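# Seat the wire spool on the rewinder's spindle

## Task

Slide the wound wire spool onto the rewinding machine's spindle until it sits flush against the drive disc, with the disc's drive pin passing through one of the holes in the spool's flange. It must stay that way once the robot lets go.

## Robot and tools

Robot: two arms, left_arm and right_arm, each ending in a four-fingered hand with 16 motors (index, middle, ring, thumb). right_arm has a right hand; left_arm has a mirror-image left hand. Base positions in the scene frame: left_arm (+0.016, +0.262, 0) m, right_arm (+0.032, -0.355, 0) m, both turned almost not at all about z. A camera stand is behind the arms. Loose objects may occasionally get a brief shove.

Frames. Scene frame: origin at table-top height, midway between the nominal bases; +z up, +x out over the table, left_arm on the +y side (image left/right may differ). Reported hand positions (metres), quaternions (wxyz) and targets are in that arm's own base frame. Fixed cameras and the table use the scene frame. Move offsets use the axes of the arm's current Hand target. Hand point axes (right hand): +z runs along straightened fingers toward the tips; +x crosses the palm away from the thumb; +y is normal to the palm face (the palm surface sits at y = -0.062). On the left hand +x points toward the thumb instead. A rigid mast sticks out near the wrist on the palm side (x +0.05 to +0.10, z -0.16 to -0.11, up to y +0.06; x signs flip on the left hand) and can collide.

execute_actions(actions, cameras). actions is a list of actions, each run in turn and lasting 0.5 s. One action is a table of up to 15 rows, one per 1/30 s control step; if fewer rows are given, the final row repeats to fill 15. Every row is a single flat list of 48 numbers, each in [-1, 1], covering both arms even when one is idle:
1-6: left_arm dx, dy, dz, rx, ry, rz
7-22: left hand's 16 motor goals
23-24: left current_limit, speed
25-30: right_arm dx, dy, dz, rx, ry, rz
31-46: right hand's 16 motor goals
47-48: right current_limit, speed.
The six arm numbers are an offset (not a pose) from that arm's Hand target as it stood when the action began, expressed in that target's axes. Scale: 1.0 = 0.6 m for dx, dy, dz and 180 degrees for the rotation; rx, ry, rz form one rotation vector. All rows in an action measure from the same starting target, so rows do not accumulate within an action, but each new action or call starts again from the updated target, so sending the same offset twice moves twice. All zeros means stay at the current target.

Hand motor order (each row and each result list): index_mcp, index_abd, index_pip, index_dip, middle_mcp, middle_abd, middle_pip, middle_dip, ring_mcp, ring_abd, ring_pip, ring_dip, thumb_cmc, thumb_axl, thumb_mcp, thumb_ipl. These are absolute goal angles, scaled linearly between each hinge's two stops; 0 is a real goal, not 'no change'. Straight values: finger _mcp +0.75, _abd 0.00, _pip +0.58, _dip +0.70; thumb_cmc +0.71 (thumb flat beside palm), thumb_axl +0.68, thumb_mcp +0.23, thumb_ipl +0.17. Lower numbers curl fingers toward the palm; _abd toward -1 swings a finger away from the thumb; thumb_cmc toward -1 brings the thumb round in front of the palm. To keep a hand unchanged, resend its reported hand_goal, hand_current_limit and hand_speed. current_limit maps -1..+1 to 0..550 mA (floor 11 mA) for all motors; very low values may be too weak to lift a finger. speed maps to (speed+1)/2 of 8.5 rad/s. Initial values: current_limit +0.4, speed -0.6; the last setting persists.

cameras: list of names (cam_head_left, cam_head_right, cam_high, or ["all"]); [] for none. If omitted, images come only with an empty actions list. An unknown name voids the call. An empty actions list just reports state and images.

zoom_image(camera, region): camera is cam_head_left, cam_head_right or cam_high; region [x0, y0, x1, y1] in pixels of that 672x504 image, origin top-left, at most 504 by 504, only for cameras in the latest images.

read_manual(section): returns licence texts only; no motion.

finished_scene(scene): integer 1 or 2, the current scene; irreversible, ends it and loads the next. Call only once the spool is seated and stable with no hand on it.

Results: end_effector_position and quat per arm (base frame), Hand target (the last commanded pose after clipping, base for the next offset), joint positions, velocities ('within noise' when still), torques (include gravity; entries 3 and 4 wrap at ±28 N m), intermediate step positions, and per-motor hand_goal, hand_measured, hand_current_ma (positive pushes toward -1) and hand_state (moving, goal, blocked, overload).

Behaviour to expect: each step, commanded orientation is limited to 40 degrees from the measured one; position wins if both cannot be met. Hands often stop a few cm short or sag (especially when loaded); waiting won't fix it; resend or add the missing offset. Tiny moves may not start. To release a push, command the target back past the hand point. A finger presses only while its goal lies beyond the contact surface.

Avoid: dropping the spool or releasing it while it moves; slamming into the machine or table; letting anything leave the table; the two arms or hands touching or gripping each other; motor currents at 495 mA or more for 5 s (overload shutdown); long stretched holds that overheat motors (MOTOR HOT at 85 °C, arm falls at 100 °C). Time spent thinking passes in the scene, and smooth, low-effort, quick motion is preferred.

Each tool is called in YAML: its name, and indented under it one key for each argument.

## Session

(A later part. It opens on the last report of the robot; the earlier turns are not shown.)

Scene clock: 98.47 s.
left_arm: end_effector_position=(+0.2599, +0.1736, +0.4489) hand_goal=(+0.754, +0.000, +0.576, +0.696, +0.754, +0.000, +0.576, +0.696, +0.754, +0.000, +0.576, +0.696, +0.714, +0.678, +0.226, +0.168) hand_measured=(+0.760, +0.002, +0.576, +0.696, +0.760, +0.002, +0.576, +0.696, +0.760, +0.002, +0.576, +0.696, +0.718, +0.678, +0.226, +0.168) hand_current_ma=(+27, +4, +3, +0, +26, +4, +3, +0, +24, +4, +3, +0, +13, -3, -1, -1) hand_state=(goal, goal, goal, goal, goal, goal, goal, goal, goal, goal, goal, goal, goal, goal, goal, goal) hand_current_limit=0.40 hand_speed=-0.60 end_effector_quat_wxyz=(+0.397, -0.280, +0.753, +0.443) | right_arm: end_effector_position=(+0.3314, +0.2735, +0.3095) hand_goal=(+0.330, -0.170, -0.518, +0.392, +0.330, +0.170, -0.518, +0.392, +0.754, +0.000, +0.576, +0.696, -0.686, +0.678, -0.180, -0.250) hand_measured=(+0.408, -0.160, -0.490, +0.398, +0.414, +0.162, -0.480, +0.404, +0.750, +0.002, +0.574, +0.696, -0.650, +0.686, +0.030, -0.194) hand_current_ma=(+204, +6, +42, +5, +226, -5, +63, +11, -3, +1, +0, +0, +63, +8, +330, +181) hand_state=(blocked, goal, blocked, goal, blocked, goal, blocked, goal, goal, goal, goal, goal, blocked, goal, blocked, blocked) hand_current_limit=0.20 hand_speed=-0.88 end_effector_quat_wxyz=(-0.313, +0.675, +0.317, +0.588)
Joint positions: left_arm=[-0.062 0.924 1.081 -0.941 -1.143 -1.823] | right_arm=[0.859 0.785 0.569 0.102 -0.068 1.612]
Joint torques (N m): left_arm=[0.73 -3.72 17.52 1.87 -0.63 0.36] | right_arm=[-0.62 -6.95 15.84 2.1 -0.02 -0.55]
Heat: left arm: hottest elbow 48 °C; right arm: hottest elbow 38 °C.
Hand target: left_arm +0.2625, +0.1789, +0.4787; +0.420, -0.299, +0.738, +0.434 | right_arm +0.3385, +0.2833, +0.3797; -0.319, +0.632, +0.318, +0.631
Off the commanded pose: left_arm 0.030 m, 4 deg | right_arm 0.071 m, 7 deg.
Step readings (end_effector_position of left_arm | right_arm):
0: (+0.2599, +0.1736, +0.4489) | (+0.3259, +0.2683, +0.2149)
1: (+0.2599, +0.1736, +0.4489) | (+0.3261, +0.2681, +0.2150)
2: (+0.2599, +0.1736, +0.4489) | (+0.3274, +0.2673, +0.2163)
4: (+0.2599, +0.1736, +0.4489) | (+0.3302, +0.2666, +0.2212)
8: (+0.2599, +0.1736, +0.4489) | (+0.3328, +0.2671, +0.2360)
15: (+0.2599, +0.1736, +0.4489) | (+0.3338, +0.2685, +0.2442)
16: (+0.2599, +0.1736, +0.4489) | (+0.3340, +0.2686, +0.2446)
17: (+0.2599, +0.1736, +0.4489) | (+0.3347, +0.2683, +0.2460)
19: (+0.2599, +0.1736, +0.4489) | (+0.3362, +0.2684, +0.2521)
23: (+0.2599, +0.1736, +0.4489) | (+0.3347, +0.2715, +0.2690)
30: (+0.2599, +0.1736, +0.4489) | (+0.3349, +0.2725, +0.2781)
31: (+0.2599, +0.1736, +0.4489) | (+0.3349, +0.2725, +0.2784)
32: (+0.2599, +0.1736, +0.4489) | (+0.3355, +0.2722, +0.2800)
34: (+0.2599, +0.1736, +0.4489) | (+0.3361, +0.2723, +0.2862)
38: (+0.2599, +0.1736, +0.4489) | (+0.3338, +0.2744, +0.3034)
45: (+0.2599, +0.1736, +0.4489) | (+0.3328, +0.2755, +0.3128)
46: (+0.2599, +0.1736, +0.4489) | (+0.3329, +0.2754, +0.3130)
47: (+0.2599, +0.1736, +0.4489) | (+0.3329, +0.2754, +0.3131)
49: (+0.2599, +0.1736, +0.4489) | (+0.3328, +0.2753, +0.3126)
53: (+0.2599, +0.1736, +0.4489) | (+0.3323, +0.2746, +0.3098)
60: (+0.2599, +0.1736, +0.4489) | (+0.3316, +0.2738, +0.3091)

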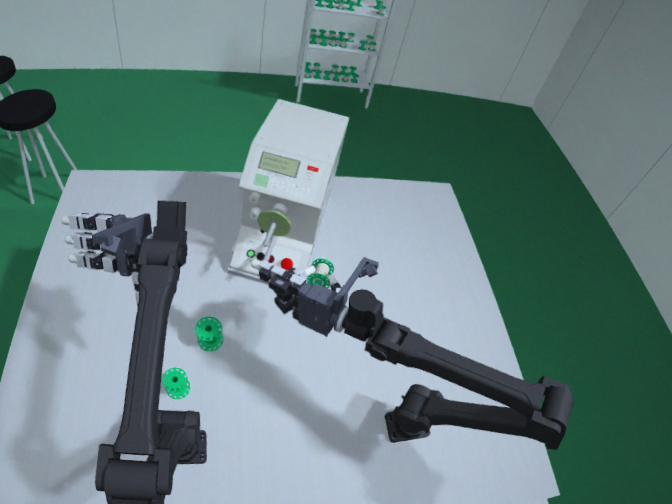

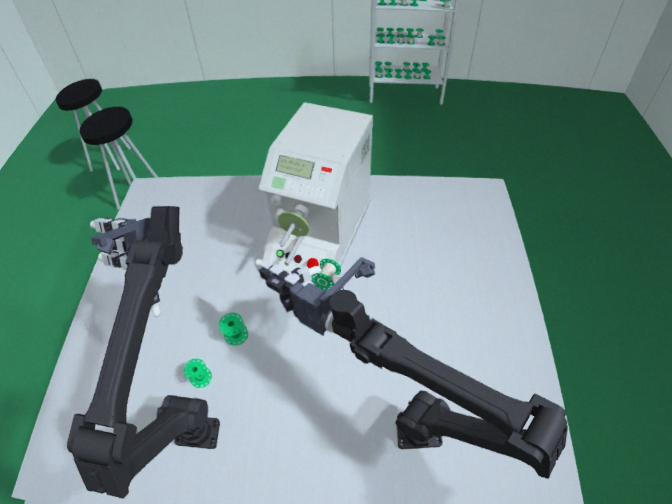

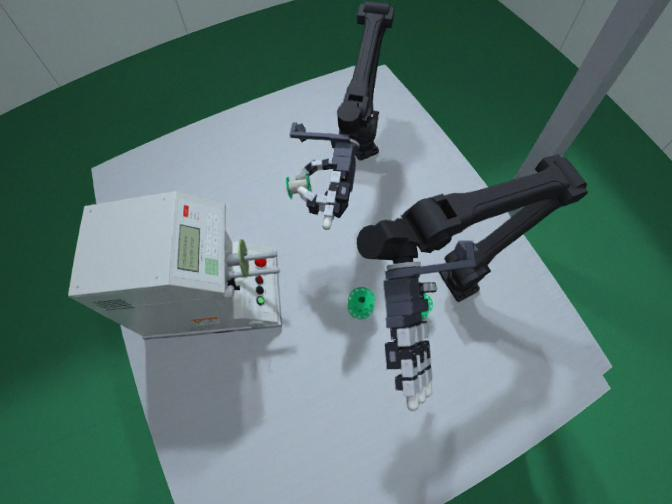

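execute_actions:
  actions:
    - [[0,0,0,0,0,0,0.754,0,0.576,0.696,0.754,0,0.576,0.696,0.754,0,0.576,0.696,0.714,0.678,0.226,0.168,0.4,-0.6,-0.0125,-0.014,0.0652,0,0.02,-0.016,0.33,-0.17,-0.518,0.391,0.33,0.17,-0.518,0.391,0.754,0,0.576,0.696,-0.686,0.678,-0.18,-0.25,0.2,-0.88]]
    - [[0,0,0,0,0,0,0.754,0,0.576,0.696,0.754,0,0.576,0.696,0.754,0,0.576,0.696,0.714,0.678,0.226,0.168,0.4,-0.6,-0.0125,-0.014,0.0652,0,0.02,-0.016,0.33,-0.17,-0.518,0.391,0.33,0.17,-0.518,0.391,0.754,0,0.576,0.696,-0.686,0.678,-0.18,-0.25,0.2,-0.88]]
    - [[0,0,0,0,0,0,0.754,0,0.576,0.696,0.754,0,0.576,0.696,0.754,0,0.576,0.696,0.714,0.678,0.226,0.168,0.4,-0.6,-0.0125,-0.014,0.0652,0,0,0,0.33,-0.17,-0.518,0.391,0.33,0.17,-0.518,0.391,0.754,0,0.576,0.696,-0.686,0.678,-0.18,-0.25,0.2,-0.88]]
    - [[0,0,0,0,0,0,0.754,0,0.576,0.696,0.754,0,0.576,0.696,0.754,0,0.576,0.696,0.714,0.678,0.226,0.168,0.4,-0.6,-0.0125,-0.014,0.0652,0,0,0,0.33,-0.17,-0.518,0.391,0.33,0.17,-0.518,0.391,0.754,0,0.576,0.696,-0.686,0.678,-0.18,-0.25,0.2,-0.88]]
  cameras: ["all"]

zoom_image:
  camera: "cam_high"
  region: [230, 200, 330, 300]

zoom_image:
  camera: "cam_head_left"
  region: [240, 200, 320, 280]

zoom_image:
  camera: "cam_head_right"
  region: [250, 200, 330, 280]

Scene clock: 107.57 s.
left_arm: end_effector_position=(+0.2599, +0.1736, +0.4489) hand_goal=(+0.754, +0.000, +0.576, +0.696, +0.754, +0.000, +0.576, +0.696, +0.754, +0.000, +0.576, +0.696, +0.714, +0.678, +0.226, +0.168) hand_measured=(+0.760, +0.002, +0.576, +0.696, +0.760, +0.002, +0.576, +0.696, +0.760, +0.002, +0.576, +0.696, +0.718, +0.678, +0.226, +0.168) hand_current_ma=(+27, +4, +3, +0, +26, +4, +3, +0, +24, +4, +3, +0, +13, -3, -1, -1) hand_state=(goal, goal, goal, goal, goal, goal, goal, goal, goal, goal, goal, goal, goal, goal, goal, goal) hand_current_limit=0.40 hand_speed=-0.60 end_effector_quat_wxyz=(+0.397, -0.280, +0.753, +0.443) | right_arm: end_effector_position=(+0.3954, +0.4114, +0.2971) hand_goal=(+0.330, -0.170, -0.518, +0.392, +0.330, +0.170, -0.518, +0.392, +0.754, +0.000, +0.576, +0.696, -0.686, +0.678, -0.180, -0.250) hand_measured=(+0.408, -0.160, -0.490, +0.398, +0.412, +0.162, -0.480, +0.404, +0.752, +0.002, +0.574, +0.696, -0.648, +0.686, +0.030, -0.194) hand_current_ma=(+204, +6, +42, +4, +224, -5, +63, +11, -1, +1, +0, +0, +66, +9, +330, +180) hand_state=(blocked, goal, blocked, goal, blocked, goal, blocked, goal, goal, goal, goal, goal, blocked, goal, blocked, blocked) hand_current_limit=0.20 hand_speed=-0.88 end_effector_quat_wxyz=(-0.300, +0.620, +0.337, +0.642)
Joint positions: left_arm=[-0.062 0.924 1.081 -0.941 -1.143 -1.823] | right_arm=[0.968 1.319 0.765 0.558 0.033 1.509]
Joint torques (N m): left_arm=[0.44 -3.25 17.46 2 -0.62 0.36] | right_arm=[-0.56 -10.93 14.45 3.25 0.03 -0.6]
Heat: left arm: hottest elbow 49 °C; right arm: hottest elbow 40 °C.
Hand target: left_arm +0.2625, +0.1789, +0.4787; +0.420, -0.299, +0.738, +0.434 | right_arm +0.4066, +0.4298, +0.3600; -0.306, +0.574, +0.329, +0.685
Off the commanded pose: left_arm 0.030 m, 4 deg | right_arm 0.067 m, 7 deg.
Step readings (end_effector_position of left_arm | right_arm):
0: (+0.2599, +0.1736, +0.4489) | (+0.3314, +0.2735, +0.3095)
1: (+0.2599, +0.1736, +0.4489) | (+0.3314, +0.2735, +0.3096)
2: (+0.2599, +0.1736, +0.4489) | (+0.3316, +0.2741, +0.3106)
4: (+0.2599, +0.1736, +0.4489) | (+0.3345, +0.2788, +0.3142)
8: (+0.2599, +0.1736, +0.4489) | (+0.3382, +0.2968, +0.3112)
15: (+0.2599, +0.1736, +0.4489) | (+0.3420, +0.3067, +0.3028)
16: (+0.2599, +0.1736, +0.4489) | (+0.3423, +0.3068, +0.3039)
17: (+0.2599, +0.1736, +0.4489) | (+0.3432, +0.3075, +0.3061)
19: (+0.2599, +0.1736, +0.4489) | (+0.3469, +0.3132, +0.3108)
23: (+0.2599, +0.1736, +0.4489) | (+0.3552, +0.3307, +0.3059)
30: (+0.2599, +0.1736, +0.4489) | (+0.3593, +0.3402, +0.2949)
31: (+0.2599, +0.1736, +0.4489) | (+0.3595, +0.3403, +0.2960)
32: (+0.2599, +0.1736, +0.4489) | (+0.3600, +0.3408, +0.2977)
34: (+0.2599, +0.1736, +0.4489) | (+0.3634, +0.3470, +0.3011)
38: (+0.2599, +0.1736, +0.4489) | (+0.3734, +0.3657, +0.3032)
45: (+0.2599, +0.1736, +0.4489) | (+0.3771, +0.3751, +0.2970)
46: (+0.2599, +0.1736, +0.4489) | (+0.3773, +0.3752, +0.2973)
47: (+0.2599, +0.1736, +0.4489) | (+0.3778, +0.3761, +0.2975)
49: (+0.2599, +0.1736, +0.4489) | (+0.3811, +0.3832, +0.2993)
53: (+0.2599, +0.1736, +0.4489) | (+0.3917, +0.4019, +0.2999)
60: (+0.2599, +0.1736, +0.4489) | (+0.3951, +0.4106, +0.2945)

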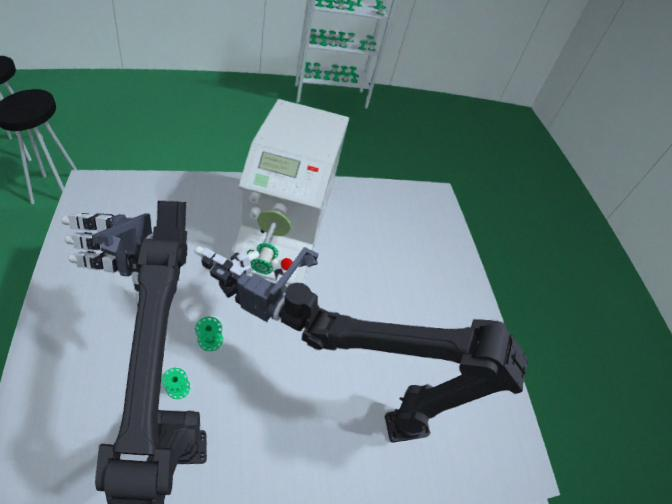

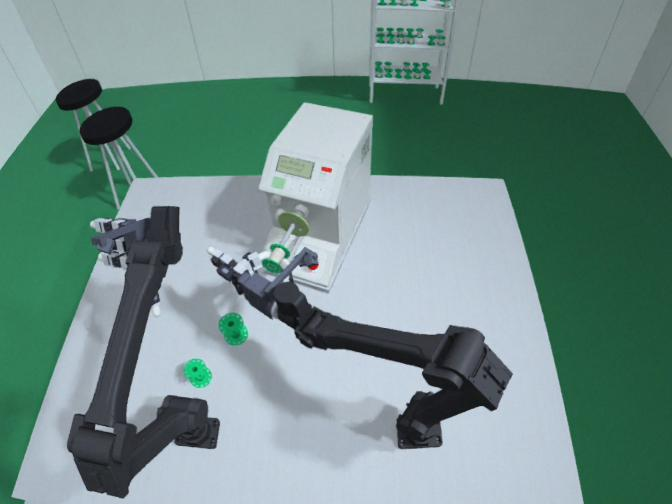

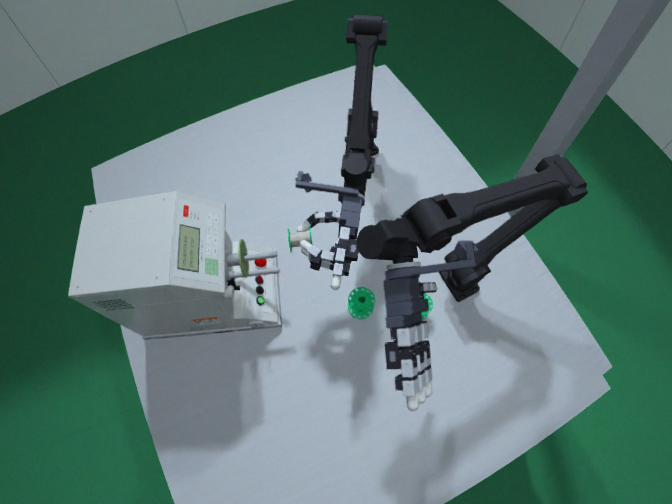

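Scaled by 5.040.

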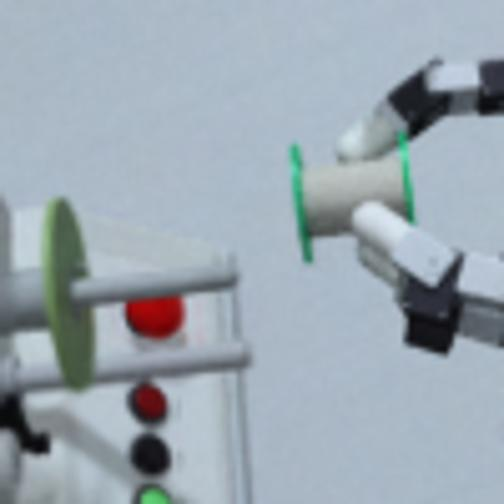

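Scaled by 6.300.

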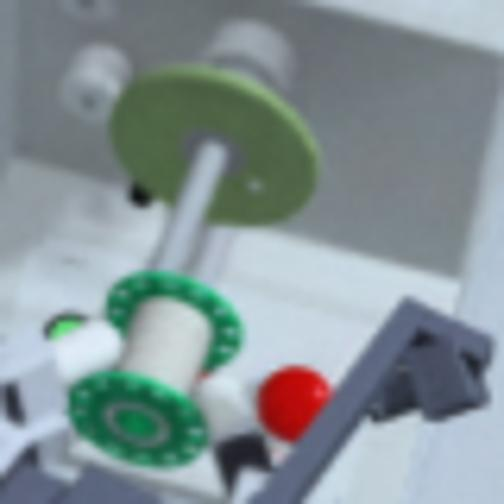

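Scaled by 6.300.

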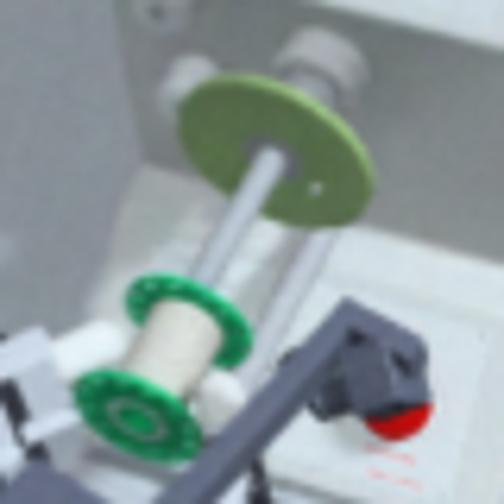

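execute_actions:
  actions:
    - [[0,0,0,0,0,0,0.754,0,0.576,0.696,0.754,0,0.576,0.696,0.754,0,0.576,0.696,0.714,0.678,0.226,0.168,0.4,-0.6,-0.0241,-0.0062,0.0113,0,0.0043,-0.0161,0.33,-0.17,-0.518,0.391,0.33,0.17,-0.518,0.391,0.754,0,0.576,0.696,-0.686,0.678,-0.18,-0.25,0.2,-0.88]]
    - [[0,0,0,0,0,0,0.754,0,0.576,0.696,0.754,0,0.576,0.696,0.754,0,0.576,0.696,0.714,0.678,0.226,0.168,0.4,-0.6,-0.0241,-0.0062,0.0113,0,0,0,0.33,-0.17,-0.518,0.391,0.33,0.17,-0.518,0.391,0.754,0,0.576,0.696,-0.686,0.678,-0.18,-0.25,0.2,-0.88]]
  cameras: ["all"]

zoom_image:
  camera: "cam_high"
  region: [240, 210, 320, 290]

zoom_image:
  camera: "cam_head_left"
  region: [240, 200, 300, 280]

zoom_image:
  camera: "cam_head_right"
  region: [250, 200, 310, 280]

Scene clock: 112.30 s.
left_arm: end_effector_position=(+0.2599, +0.1736, +0.4489) hand_goal=(+0.754, +0.000, +0.576, +0.696, +0.754, +0.000, +0.576, +0.696, +0.754, +0.000, +0.576, +0.696, +0.714, +0.678, +0.226, +0.168) hand_measured=(+0.760, +0.002, +0.576, +0.696, +0.760, +0.002, +0.576, +0.696, +0.760, +0.002, +0.576, +0.696, +0.718, +0.678, +0.226, +0.168) hand_current_ma=(+27, +4, +3, +0, +26, +4, +3, +0, +24, +4, +3, +0, +13, -3, -1, -1) hand_state=(goal, goal, goal, goal, goal, goal, goal, goal, goal, goal, goal, goal, goal, goal, goal, goal) hand_current_limit=0.40 hand_speed=-0.60 end_effector_quat_wxyz=(+0.397, -0.280, +0.753, +0.443) | right_arm: end_effector_position=(+0.4051, +0.4281, +0.2728) hand_goal=(+0.330, -0.170, -0.518, +0.392, +0.330, +0.170, -0.518, +0.392, +0.754, +0.000, +0.576, +0.696, -0.686, +0.678, -0.180, -0.250) hand_measured=(+0.408, -0.160, -0.490, +0.398, +0.412, +0.162, -0.480, +0.404, +0.752, +0.002, +0.574, +0.696, -0.648, +0.686, +0.030, -0.194) hand_current_ma=(+204, +6, +42, +4, +224, -5, +63, +11, -1, +1, +0, +0, +66, +9, +330, +180) hand_state=(blocked, goal, blocked, goal, blocked, goal, blocked, goal, goal, goal, goal, goal, blocked, goal, blocked, blocked) hand_current_limit=0.20 hand_speed=-0.88 end_effector_quat_wxyz=(-0.286, +0.606, +0.350, +0.655)
Joint positions: left_arm=[-0.062 0.924 1.081 -0.941 -1.143 -1.823] | right_arm=[0.973 1.429 0.769 0.681 0.037 1.457]
Joint torques (N m): left_arm=[0.56 -3.55 17.42 1.99 -0.61 0.34] | right_arm=[-0.62 -12.63 13.12 3.18 0.08 -0.55]
Heat: left arm: hottest elbow 50 °C; right arm: hottest elbow 41 °C.
Hand target: left_arm +0.2625, +0.1789, +0.4787; +0.420, -0.299, +0.738, +0.434 | right_arm +0.4138, +0.4459, +0.3325; -0.291, +0.561, +0.341, +0.696
Off the commanded pose: left_arm 0.030 m, 4 deg | right_arm 0.063 m, 7 deg.
Step readings (end_effector_position of left_arm | right_arm):
0: (+0.2599, +0.1736, +0.4489) | (+0.3954, +0.4114, +0.2971)
1: (+0.2599, +0.1736, +0.4489) | (+0.3954, +0.4114, +0.2973)
2: (+0.2599, +0.1736, +0.4489) | (+0.3958, +0.4117, +0.2979)
4: (+0.2599, +0.1736, +0.4489) | (+0.3970, +0.4138, +0.2988)
8: (+0.2599, +0.1736, +0.4489) | (+0.3993, +0.4191, +0.2916)
15: (+0.2599, +0.1736, +0.4489) | (+0.4013, +0.4217, +0.2843)
16: (+0.2599, +0.1736, +0.4489) | (+0.4013, +0.4217, +0.2850)
17: (+0.2599, +0.1736, +0.4489) | (+0.4014, +0.4218, +0.2858)
19: (+0.2599, +0.1736, +0.4489) | (+0.4019, +0.4229, +0.2868)
23: (+0.2599, +0.1736, +0.4489) | (+0.4037, +0.4262, +0.2802)
30: (+0.2599, +0.1736, +0.4489) | (+0.4051, +0.4281, +0.2719)

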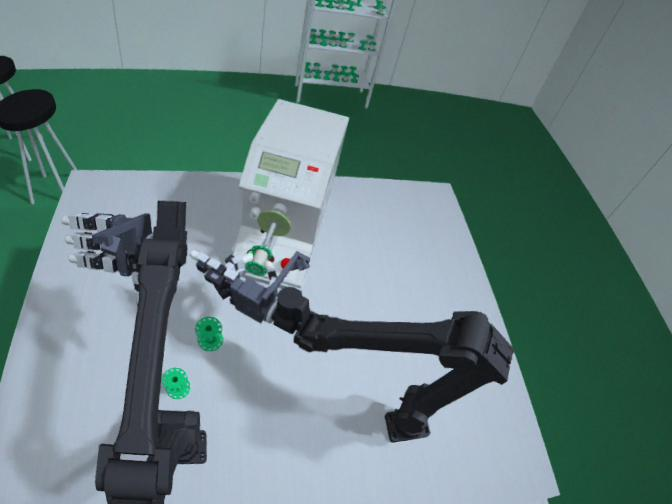

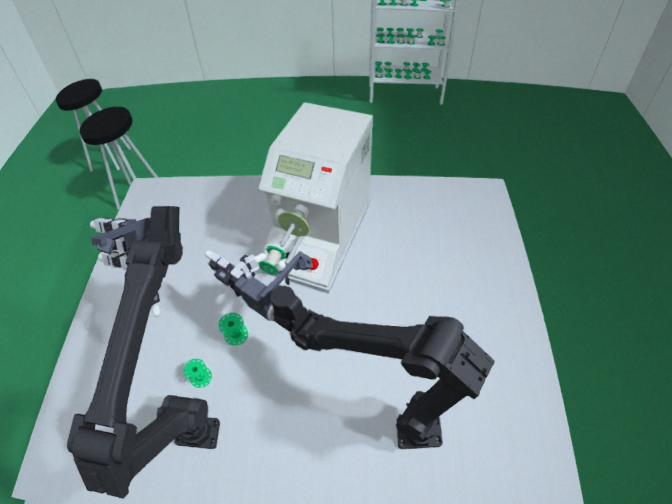

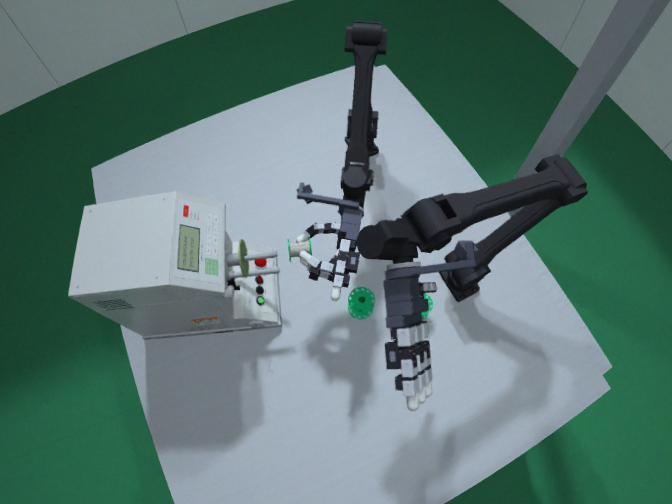

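Scaled by 6.300.

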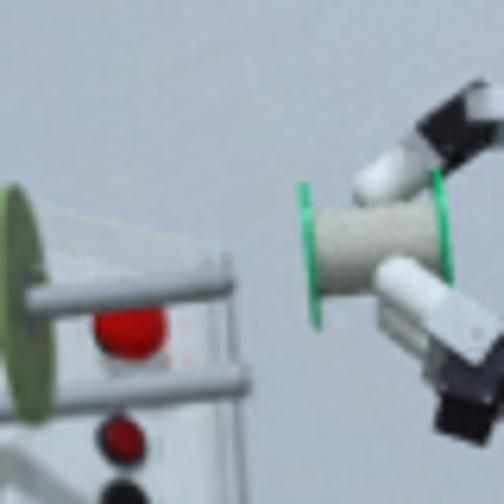

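Scaled by 6.300.

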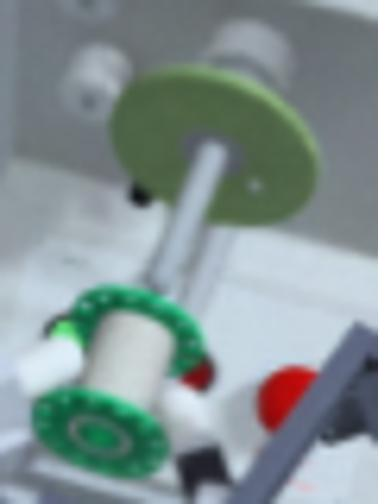

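Scaled by 6.300.

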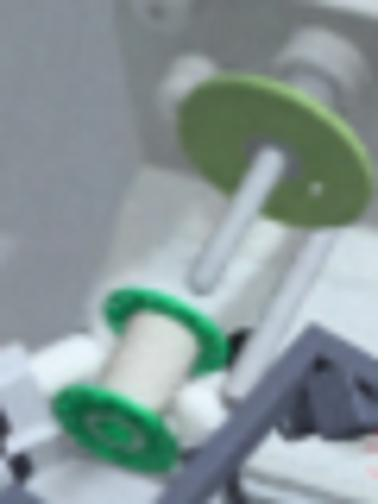

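execute_actions:
  actions:
    - [[0,0,0,0,0,0,0.754,0,0.576,0.696,0.754,0,0.576,0.696,0.754,0,0.576,0.696,0.714,0.678,0.226,0.168,0.4,-0.6,-0.0103,0.0141,0.0055,0,-0.0029,0.0107,0.33,-0.17,-0.518,0.391,0.33,0.17,-0.518,0.391,0.754,0,0.576,0.696,-0.686,0.678,-0.18,-0.25,0.2,-0.88]]
    - [[0,0,0,0,0,0,0.754,0,0.576,0.696,0.754,0,0.576,0.696,0.754,0,0.576,0.696,0.714,0.678,0.226,0.168,0.4,-0.6,-0.0103,0.0141,0.0055,0,0,0,0.33,-0.17,-0.518,0.391,0.33,0.17,-0.518,0.391,0.754,0,0.576,0.696,-0.686,0.678,-0.18,-0.25,0.2,-0.88]]
  cameras: ["all"]

zoom_image:
  camera: "cam_high"
  region: [240, 220, 320, 280]

zoom_image:
  camera: "cam_head_left"
  region: [240, 215, 300, 275]

zoom_image:
  camera: "cam_head_right"
  region: [250, 215, 310, 275]

Scene clock: 117.53 s.
left_arm: end_effector_position=(+0.2599, +0.1736, +0.4489) hand_goal=(+0.754, +0.000, +0.576, +0.696, +0.754, +0.000, +0.576, +0.696, +0.754, +0.000, +0.576, +0.696, +0.714, +0.678, +0.226, +0.168) hand_measured=(+0.760, +0.002, +0.576, +0.696, +0.760, +0.002, +0.576, +0.696, +0.760, +0.002, +0.576, +0.696, +0.718, +0.678, +0.226, +0.168) hand_current_ma=(+27, +4, +3, +0, +26, +4, +3, +0, +24, +4, +3, +0, +13, -3, -1, -1) hand_state=(goal, goal, goal, goal, goal, goal, goal, goal, goal, goal, goal, goal, goal, goal, goal, goal) hand_current_limit=0.40 hand_speed=-0.60 end_effector_quat_wxyz=(+0.397, -0.280, +0.753, +0.443) | right_arm: end_effector_position=(+0.4182, +0.4266, +0.2666) hand_goal=(+0.330, -0.170, -0.518, +0.392, +0.330, +0.170, -0.518, +0.392, +0.754, +0.000, +0.576, +0.696, -0.686, +0.678, -0.180, -0.250) hand_measured=(+0.408, -0.160, -0.490, +0.398, +0.412, +0.162, -0.480, +0.404, +0.752, +0.002, +0.574, +0.696, -0.648, +0.686, +0.030, -0.194) hand_current_ma=(+204, +6, +42, +4, +224, -5, +63, +11, +0, +1, +0, +0, +66, +9, +330, +180) hand_state=(blocked, goal, blocked, goal, blocked, goal, blocked, goal, goal, goal, goal, goal, blocked, goal, blocked, blocked) hand_current_limit=0.20 hand_speed=-0.88 end_effector_quat_wxyz=(-0.289, +0.608, +0.352, +0.650)
Joint positions: left_arm=[-0.062 0.924 1.081 -0.941 -1.143 -1.823] | right_arm=[0.941 1.45 0.78 0.682 -0.002 1.464]
Joint torques (N m): left_arm=[0.44 -3.25 17.32 1.89 -0.66 0.35] | right_arm=[-1.26 -12.92 13.41 3.29 -0.1 -0.29]
Heat: left arm: hottest elbow 50 °C; right arm: hottest elbow 43 °C.
Hand target: left_arm +0.2625, +0.1789, +0.4787; +0.420, -0.299, +0.738, +0.434 | right_arm +0.4333, +0.4414, +0.3235; -0.301, +0.570, +0.333, +0.688
Off the commanded pose: left_arm 0.030 m, 4 deg | right_arm 0.061 m, 7 deg.
Step readings (end_effector_position of left_arm | right_arm):
0: (+0.2599, +0.1736, +0.4489) | (+0.4051, +0.4281, +0.2728)
1: (+0.2599, +0.1736, +0.4489) | (+0.4051, +0.4281, +0.2728)
2: (+0.2599, +0.1736, +0.4489) | (+0.4049, +0.4285, +0.2728)
4: (+0.2599, +0.1736, +0.4489) | (+0.4046, +0.4294, +0.2728)
8: (+0.2599, +0.1736, +0.4489) | (+0.4061, +0.4295, +0.2740)
15: (+0.2599, +0.1736, +0.4489) | (+0.4074, +0.4297, +0.2761)
16: (+0.2599, +0.1736, +0.4489) | (+0.4075, +0.4297, +0.2761)
17: (+0.2599, +0.1736, +0.4489) | (+0.4077, +0.4301, +0.2759)
19: (+0.2599, +0.1736, +0.4489) | (+0.4093, +0.4306, +0.2748)
23: (+0.2599, +0.1736, +0.4489) | (+0.4151, +0.4283, +0.2699)
30: (+0.2599, +0.1736, +0.4489) | (+0.4183, +0.4264, +0.2665)

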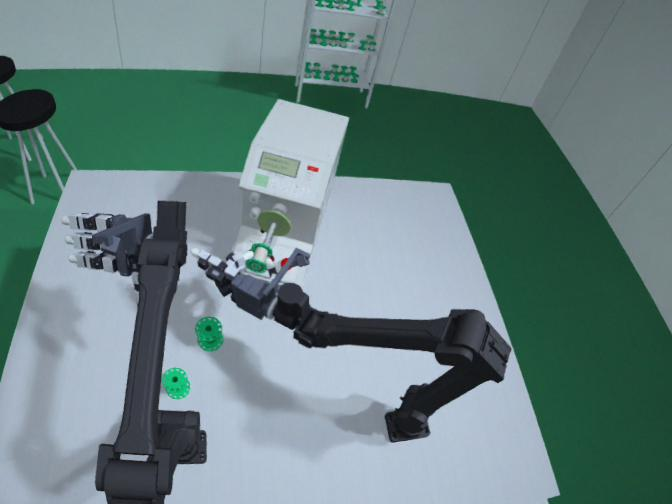

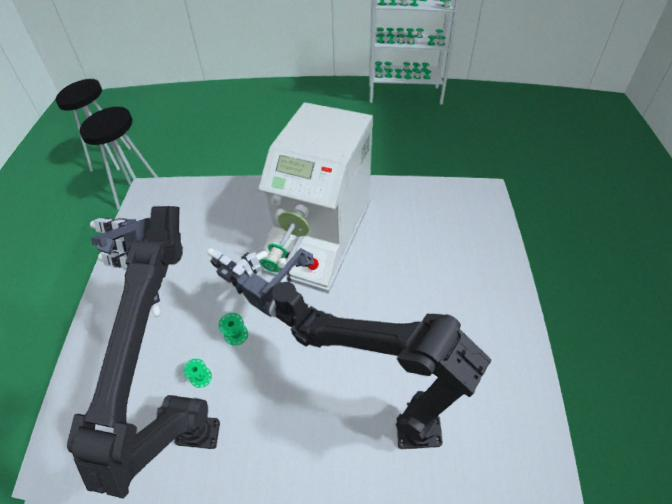

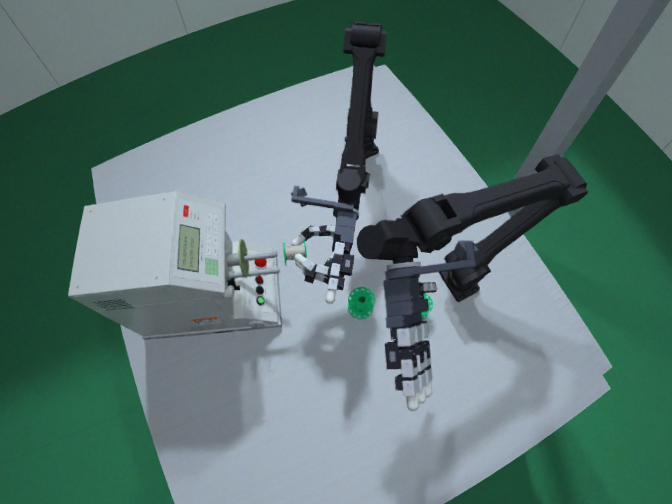

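Scaled by 6.300.

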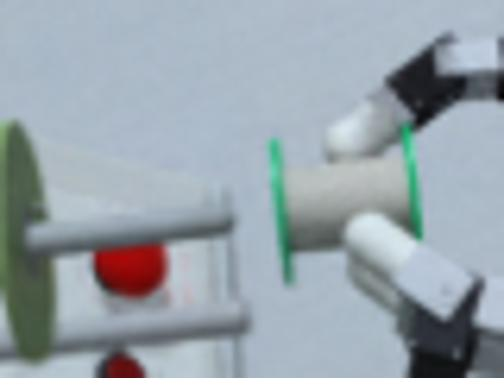

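Scaled by 8.400.

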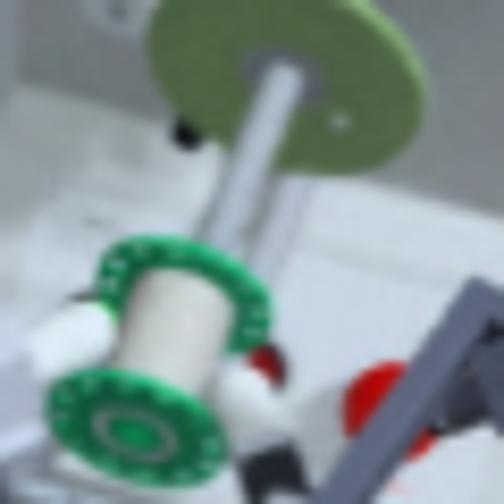

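Scaled by 8.400.

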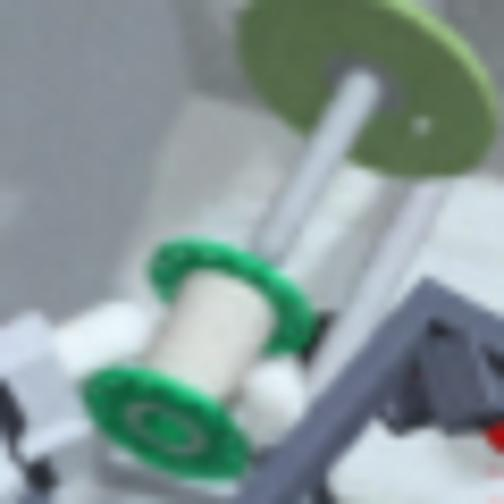

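zoom_image:
  camera: "cam_head_left"
  region: [242, 240, 277, 275]

zoom_image:
  camera: "cam_head_right"
  region: [255, 240, 290, 275]

zoom_image:
  camera: "cam_head_right"
  region: [270, 200, 320, 250]

zoom_image:
  camera: "cam_head_left"
  region: [250, 200, 300, 250]

Scaled by 14.400.

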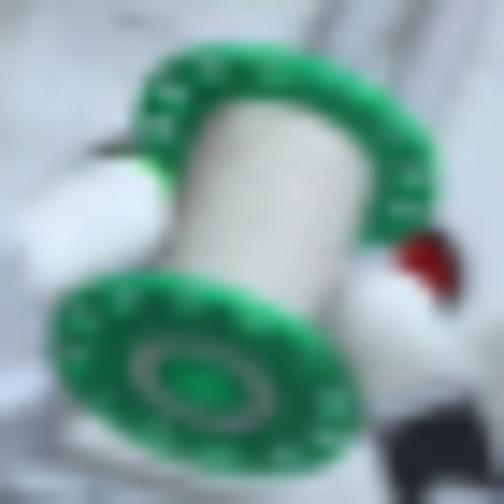

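Scaled by 14.400.

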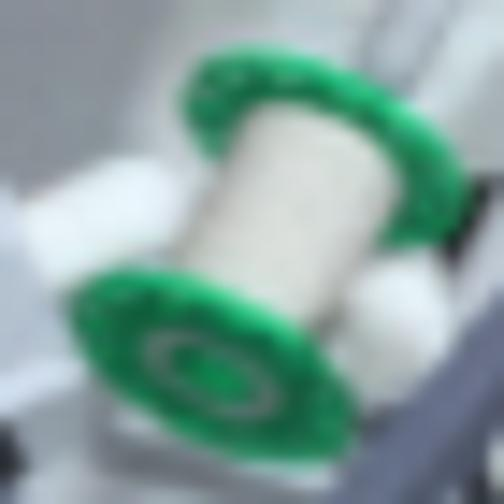

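Scaled by 10.080.

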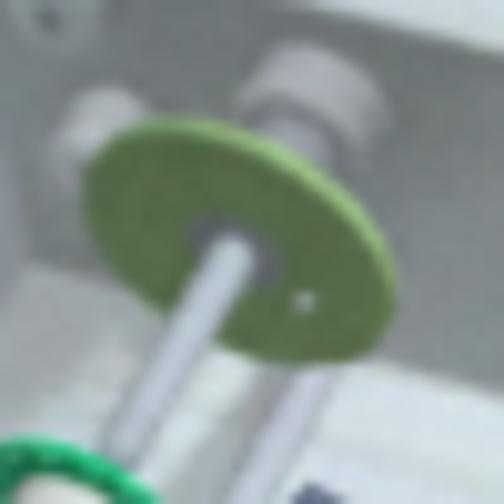

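Scaled by 10.080.

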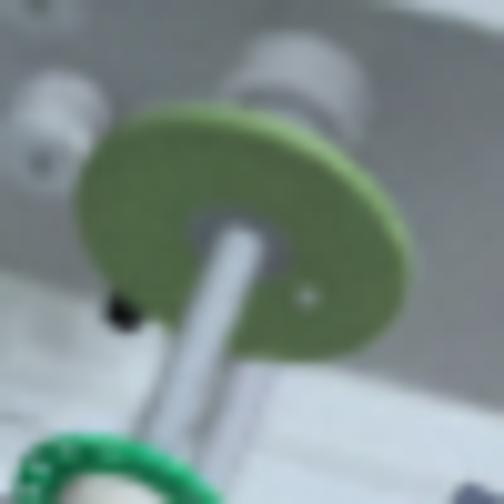

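execute_actions:
  actions:
    - [[0,0,0,0,0,0,0.754,0,0.576,0.696,0.754,0,0.576,0.696,0.754,0,0.576,0.696,0.714,0.678,0.226,0.168,0.4,-0.6,-0.0052,-0.0003,-0.0019,0,-0.0403,-0.0107,0.33,-0.17,-0.518,0.391,0.33,0.17,-0.518,0.391,0.754,0,0.576,0.696,-0.686,0.678,-0.18,-0.25,0.2,-0.88]]
    - [[0,0,0,0,0,0,0.754,0,0.576,0.696,0.754,0,0.576,0.696,0.754,0,0.576,0.696,0.714,0.678,0.226,0.168,0.4,-0.6,-0.0052,-0.0003,-0.0019,0,-0.0403,-0.0107,0.33,-0.17,-0.518,0.391,0.33,0.17,-0.518,0.391,0.754,0,0.576,0.696,-0.686,0.678,-0.18,-0.25,0.2,-0.88]]
  cameras: ["all"]

zoom_image:
  camera: "cam_high"
  region: [240, 220, 320, 280]

zoom_image:
  camera: "cam_head_left"
  region: [240, 230, 285, 275]

zoom_image:
  camera: "cam_head_right"
  region: [250, 230, 295, 275]

Scene clock: 124.43 s.
left_arm: end_effector_position=(+0.2599, +0.1736, +0.4489) hand_goal=(+0.754, +0.000, +0.576, +0.696, +0.754, +0.000, +0.576, +0.696, +0.754, +0.000, +0.576, +0.696, +0.714, +0.678, +0.226, +0.168) hand_measured=(+0.760, +0.002, +0.576, +0.696, +0.760, +0.002, +0.576, +0.696, +0.760, +0.002, +0.576, +0.696, +0.718, +0.678, +0.226, +0.168) hand_current_ma=(+27, +4, +3, +0, +26, +4, +3, +0, +24, +4, +3, +0, +13, -3, -1, -1) hand_state=(goal, goal, goal, goal, goal, goal, goal, goal, goal, goal, goal, goal, goal, goal, goal, goal) hand_current_limit=0.40 hand_speed=-0.60 end_effector_quat_wxyz=(+0.397, -0.280, +0.753, +0.443) | right_arm: end_effector_position=(+0.4225, +0.4199, +0.2491) hand_goal=(+0.330, -0.170, -0.518, +0.392, +0.330, +0.170, -0.518, +0.392, +0.754, +0.000, +0.576, +0.696, -0.686, +0.678, -0.180, -0.250) hand_measured=(+0.408, -0.160, -0.490, +0.398, +0.412, +0.162, -0.480, +0.404, +0.752, +0.002, +0.574, +0.696, -0.648, +0.686, +0.030, -0.194) hand_current_ma=(+204, +6, +42, +4, +224, -5, +63, +11, +0, +1, +0, +0, +66, +9, +330, +180) hand_state=(blocked, goal, blocked, goal, blocked, goal, blocked, goal, goal, goal, goal, goal, blocked, goal, blocked, blocked) hand_current_limit=0.20 hand_speed=-0.88 end_effector_quat_wxyz=(-0.226, +0.680, +0.392, +0.577)
Joint positions: left_arm=[-0.062 0.924 1.081 -0.941 -1.143 -1.823] | right_arm=[0.944 1.408 0.861 0.312 0.046 1.434]
Joint torques (N m): left_arm=[0.62 -4.01 17.37 1.94 -0.64 0.35] | right_arm=[-0.32 -14.97 14.06 2.18 0.19 -0.61]
Heat: left arm: hottest elbow 51 °C; right arm: hottest elbow 44 °C.
Hand target: left_arm +0.2625, +0.1789, +0.4787; +0.420, -0.299, +0.738, +0.434 | right_arm +0.4326, +0.4397, +0.3170; -0.233, +0.641, +0.387, +0.621
Off the commanded pose: left_arm 0.030 m, 4 deg | right_arm 0.072 m, 7 deg.
Step readings (end_effector_position of left_arm | right_arm):
0: (+0.2599, +0.1736, +0.4489) | (+0.4182, +0.4266, +0.2666)
1: (+0.2599, +0.1736, +0.4489) | (+0.4183, +0.4266, +0.2668)
2: (+0.2599, +0.1736, +0.4489) | (+0.4186, +0.4267, +0.2655)
4: (+0.2599, +0.1736, +0.4489) | (+0.4203, +0.4271, +0.2613)
8: (+0.2599, +0.1736, +0.4489) | (+0.4216, +0.4266, +0.2539)
15: (+0.2599, +0.1736, +0.4489) | (+0.4212, +0.4247, +0.2512)
16: (+0.2599, +0.1736, +0.4489) | (+0.4212, +0.4245, +0.2512)
17: (+0.2599, +0.1736, +0.4489) | (+0.4216, +0.4238, +0.2506)
19: (+0.2599, +0.1736, +0.4489) | (+0.4223, +0.4220, +0.2483)
23: (+0.2599, +0.1736, +0.4489) | (+0.4224, +0.4202, +0.2482)
30: (+0.2599, +0.1736, +0.4489) | (+0.4228, +0.4202, +0.2506)

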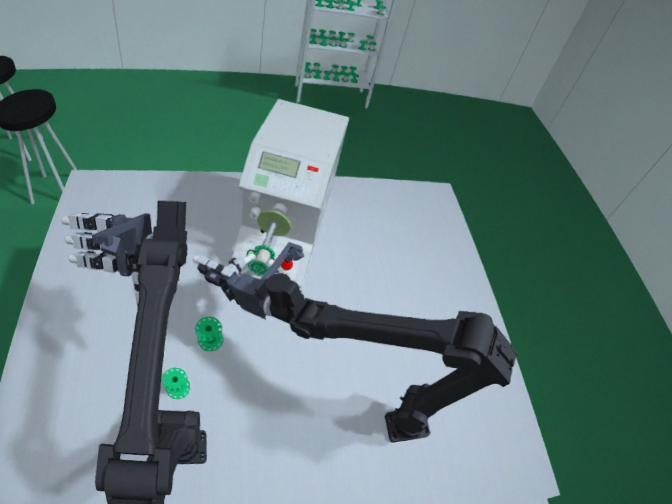

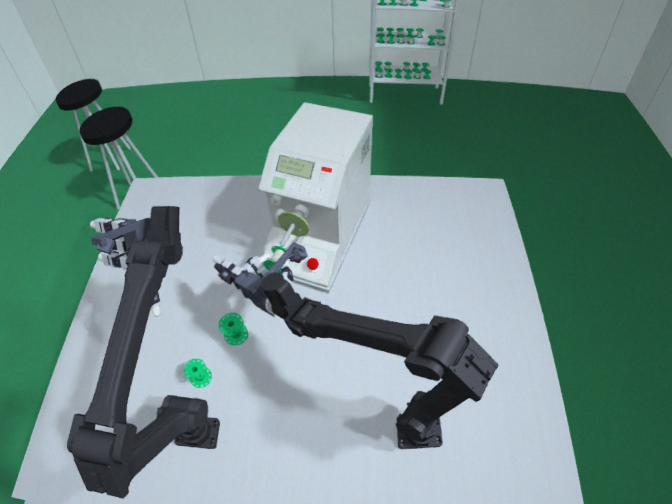

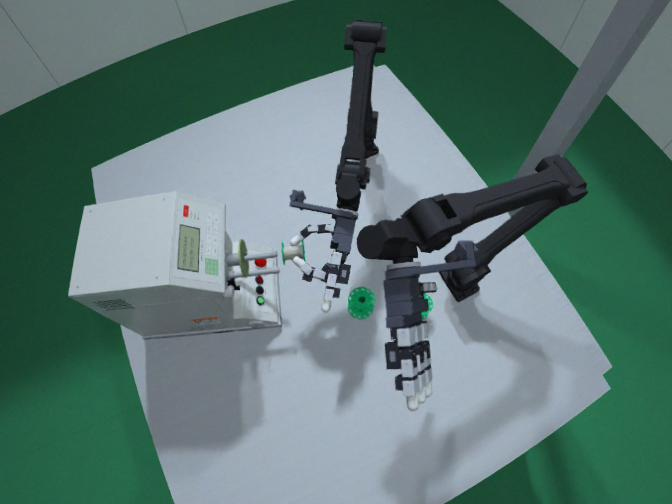

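Scaled by 6.300.

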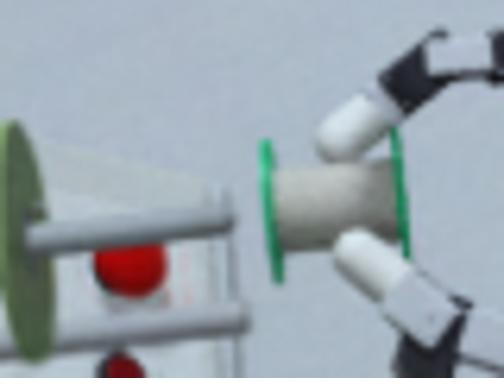

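Scaled by 11.200.

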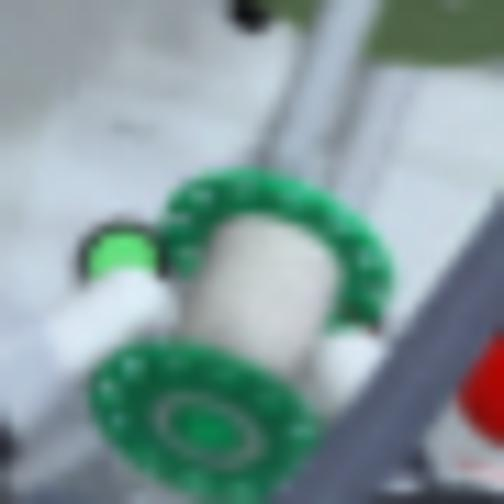

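Scaled by 11.200.

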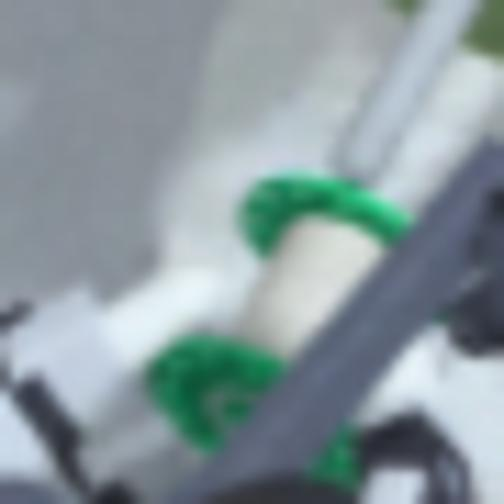

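zoom_image:
  camera: "cam_head_left"
  region: [246, 240, 276, 270]

zoom_image:
  camera: "cam_head_left"
  region: [245, 253, 270, 278]

Scaled by 16.800.

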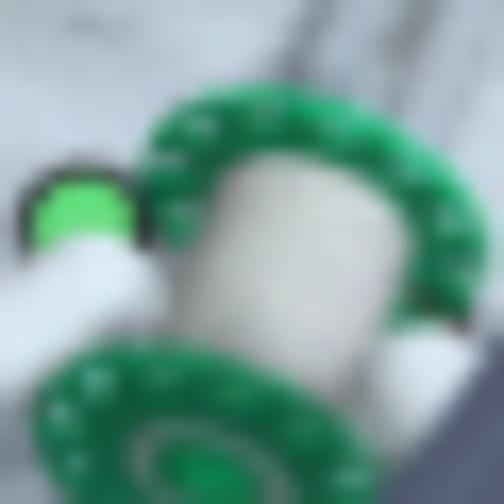

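Scaled by 20.160.

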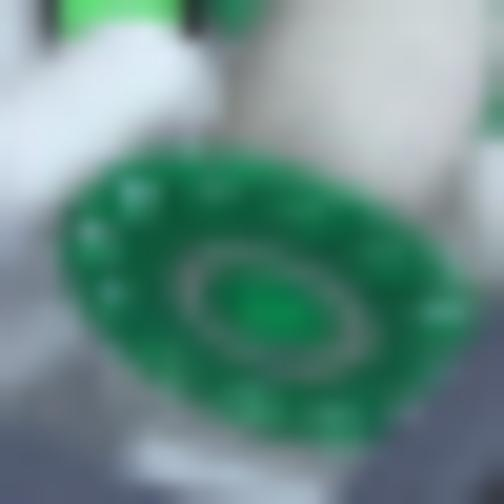

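execute_actions:
  actions:
    - [[0,0,0,0,0,0,0.754,0,0.576,0.696,0.754,0,0.576,0.696,0.754,0,0.576,0.696,0.714,0.678,0.226,0.168,0.4,-0.6,0.0175,0.0013,0.0043,0,0,0,0.33,-0.17,-0.518,0.391,0.33,0.17,-0.518,0.391,0.754,0,0.576,0.696,-0.686,0.678,-0.18,-0.25,0.2,-0.88]]
  cameras: ["all"]

zoom_image:
  camera: "cam_high"
  region: [240, 220, 320, 280]

zoom_image:
  camera: "cam_head_left"
  region: [240, 230, 285, 275]

zoom_image:
  camera: "cam_head_right"
  region: [250, 230, 295, 275]

Scene clock: 129.47 s.
left_arm: end_effector_position=(+0.2599, +0.1736, +0.4489) hand_goal=(+0.754, +0.000, +0.576, +0.696, +0.754, +0.000, +0.576, +0.696, +0.754, +0.000, +0.576, +0.696, +0.714, +0.678, +0.226, +0.168) hand_measured=(+0.760, +0.002, +0.576, +0.696, +0.760, +0.002, +0.576, +0.696, +0.760, +0.002, +0.576, +0.696, +0.718, +0.678, +0.226, +0.168) hand_current_ma=(+27, +4, +3, +0, +26, +4, +3, +0, +24, +4, +3, +0, +13, -3, -1, -1) hand_state=(goal, goal, goal, goal, goal, goal, goal, goal, goal, goal, goal, goal, goal, goal, goal, goal) hand_current_limit=0.40 hand_speed=-0.60 end_effector_quat_wxyz=(+0.397, -0.280, +0.753, +0.443) | right_arm: end_effector_position=(+0.4240, +0.4241, +0.2590) hand_goal=(+0.330, -0.170, -0.518, +0.392, +0.330, +0.170, -0.518, +0.392, +0.754, +0.000, +0.576, +0.696, -0.686, +0.678, -0.180, -0.250) hand_measured=(+0.408, -0.160, -0.490, +0.398, +0.412, +0.162, -0.480, +0.404, +0.752, +0.002, +0.574, +0.696, -0.648, +0.686, +0.030, -0.194) hand_current_ma=(+204, +6, +42, +4, +224, -5, +63, +11, +0, +1, +0, +0, +66, +9, +330, +180) hand_state=(blocked, goal, blocked, goal, blocked, goal, blocked, goal, goal, goal, goal, goal, blocked, goal, blocked, blocked) hand_current_limit=0.20 hand_speed=-0.88 end_effector_quat_wxyz=(-0.226, +0.680, +0.392, +0.577)
Joint positions: left_arm=[-0.062 0.924 1.081 -0.941 -1.143 -1.823] | right_arm=[0.946 1.404 0.886 0.283 0.048 1.433]
Joint torques (N m): left_arm=[0.21 -3.96 17.42 1.81 -0.63 0.37] | right_arm=[-0.73 -14.68 14.37 2.19 0.18 -0.55]
Heat: left arm: hottest elbow 51 °C; right arm: hottest elbow 45 °C.
Hand target: left_arm +0.2625, +0.1789, +0.4787; +0.420, -0.299, +0.738, +0.434 | right_arm +0.4340, +0.4434, +0.3275; -0.233, +0.640, +0.387, +0.621
Off the commanded pose: left_arm 0.030 m, 4 deg | right_arm 0.071 m, 7 deg.
Step readings (end_effector_position of left_arm | right_arm):
0: (+0.2599, +0.1736, +0.4489) | (+0.4225, +0.4200, +0.2492)
1: (+0.2599, +0.1736, +0.4489) | (+0.4225, +0.4200, +0.2494)
2: (+0.2599, +0.1736, +0.4489) | (+0.4226, +0.4200, +0.2491)
4: (+0.2599, +0.1736, +0.4489) | (+0.4228, +0.4204, +0.2494)
8: (+0.2599, +0.1736, +0.4489) | (+0.4234, +0.4223, +0.2533)
15: (+0.2599, +0.1736, +0.4489) | (+0.4240, +0.4241, +0.2592)

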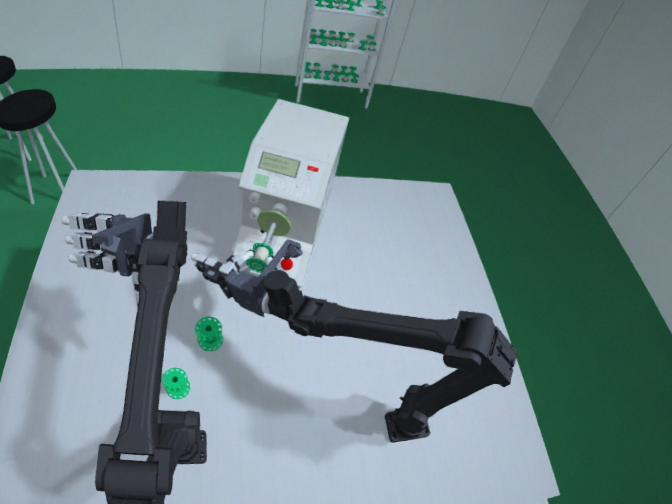

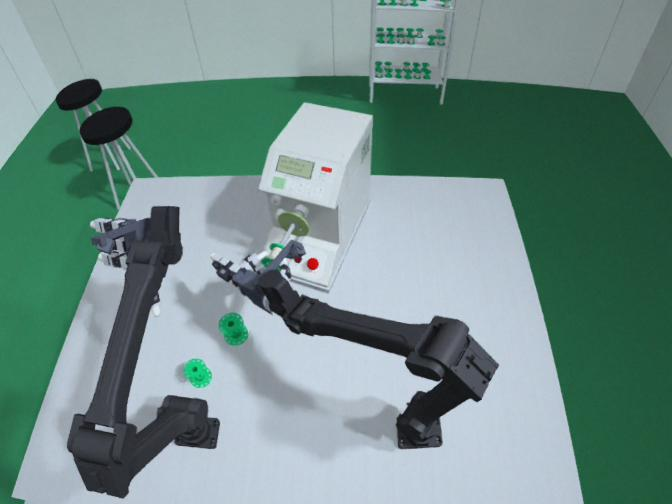

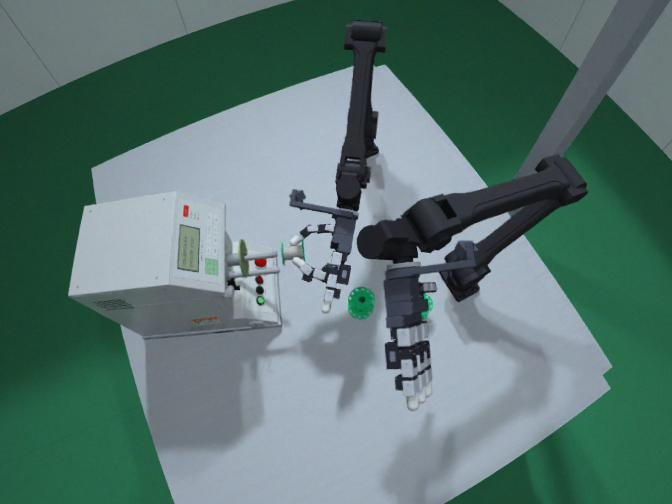

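Scaled by 6.300.

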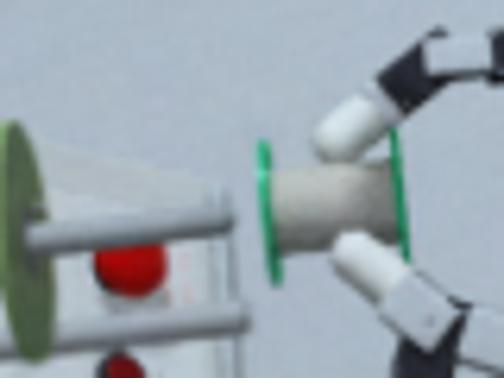

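Scaled by 11.200.

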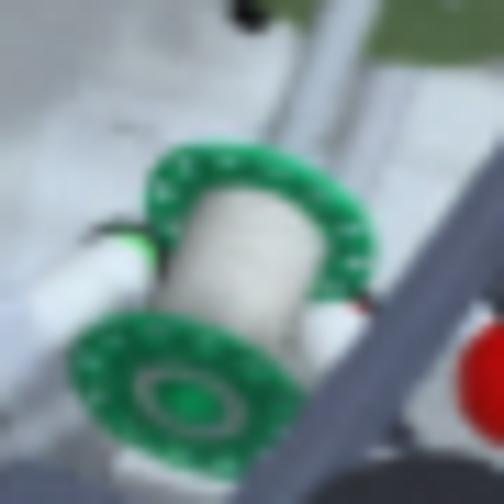

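Scaled by 11.200.

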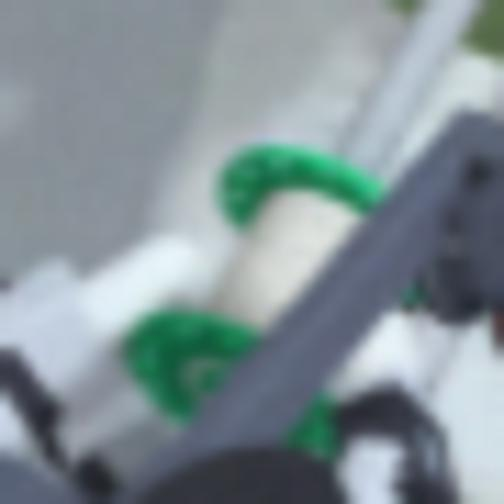

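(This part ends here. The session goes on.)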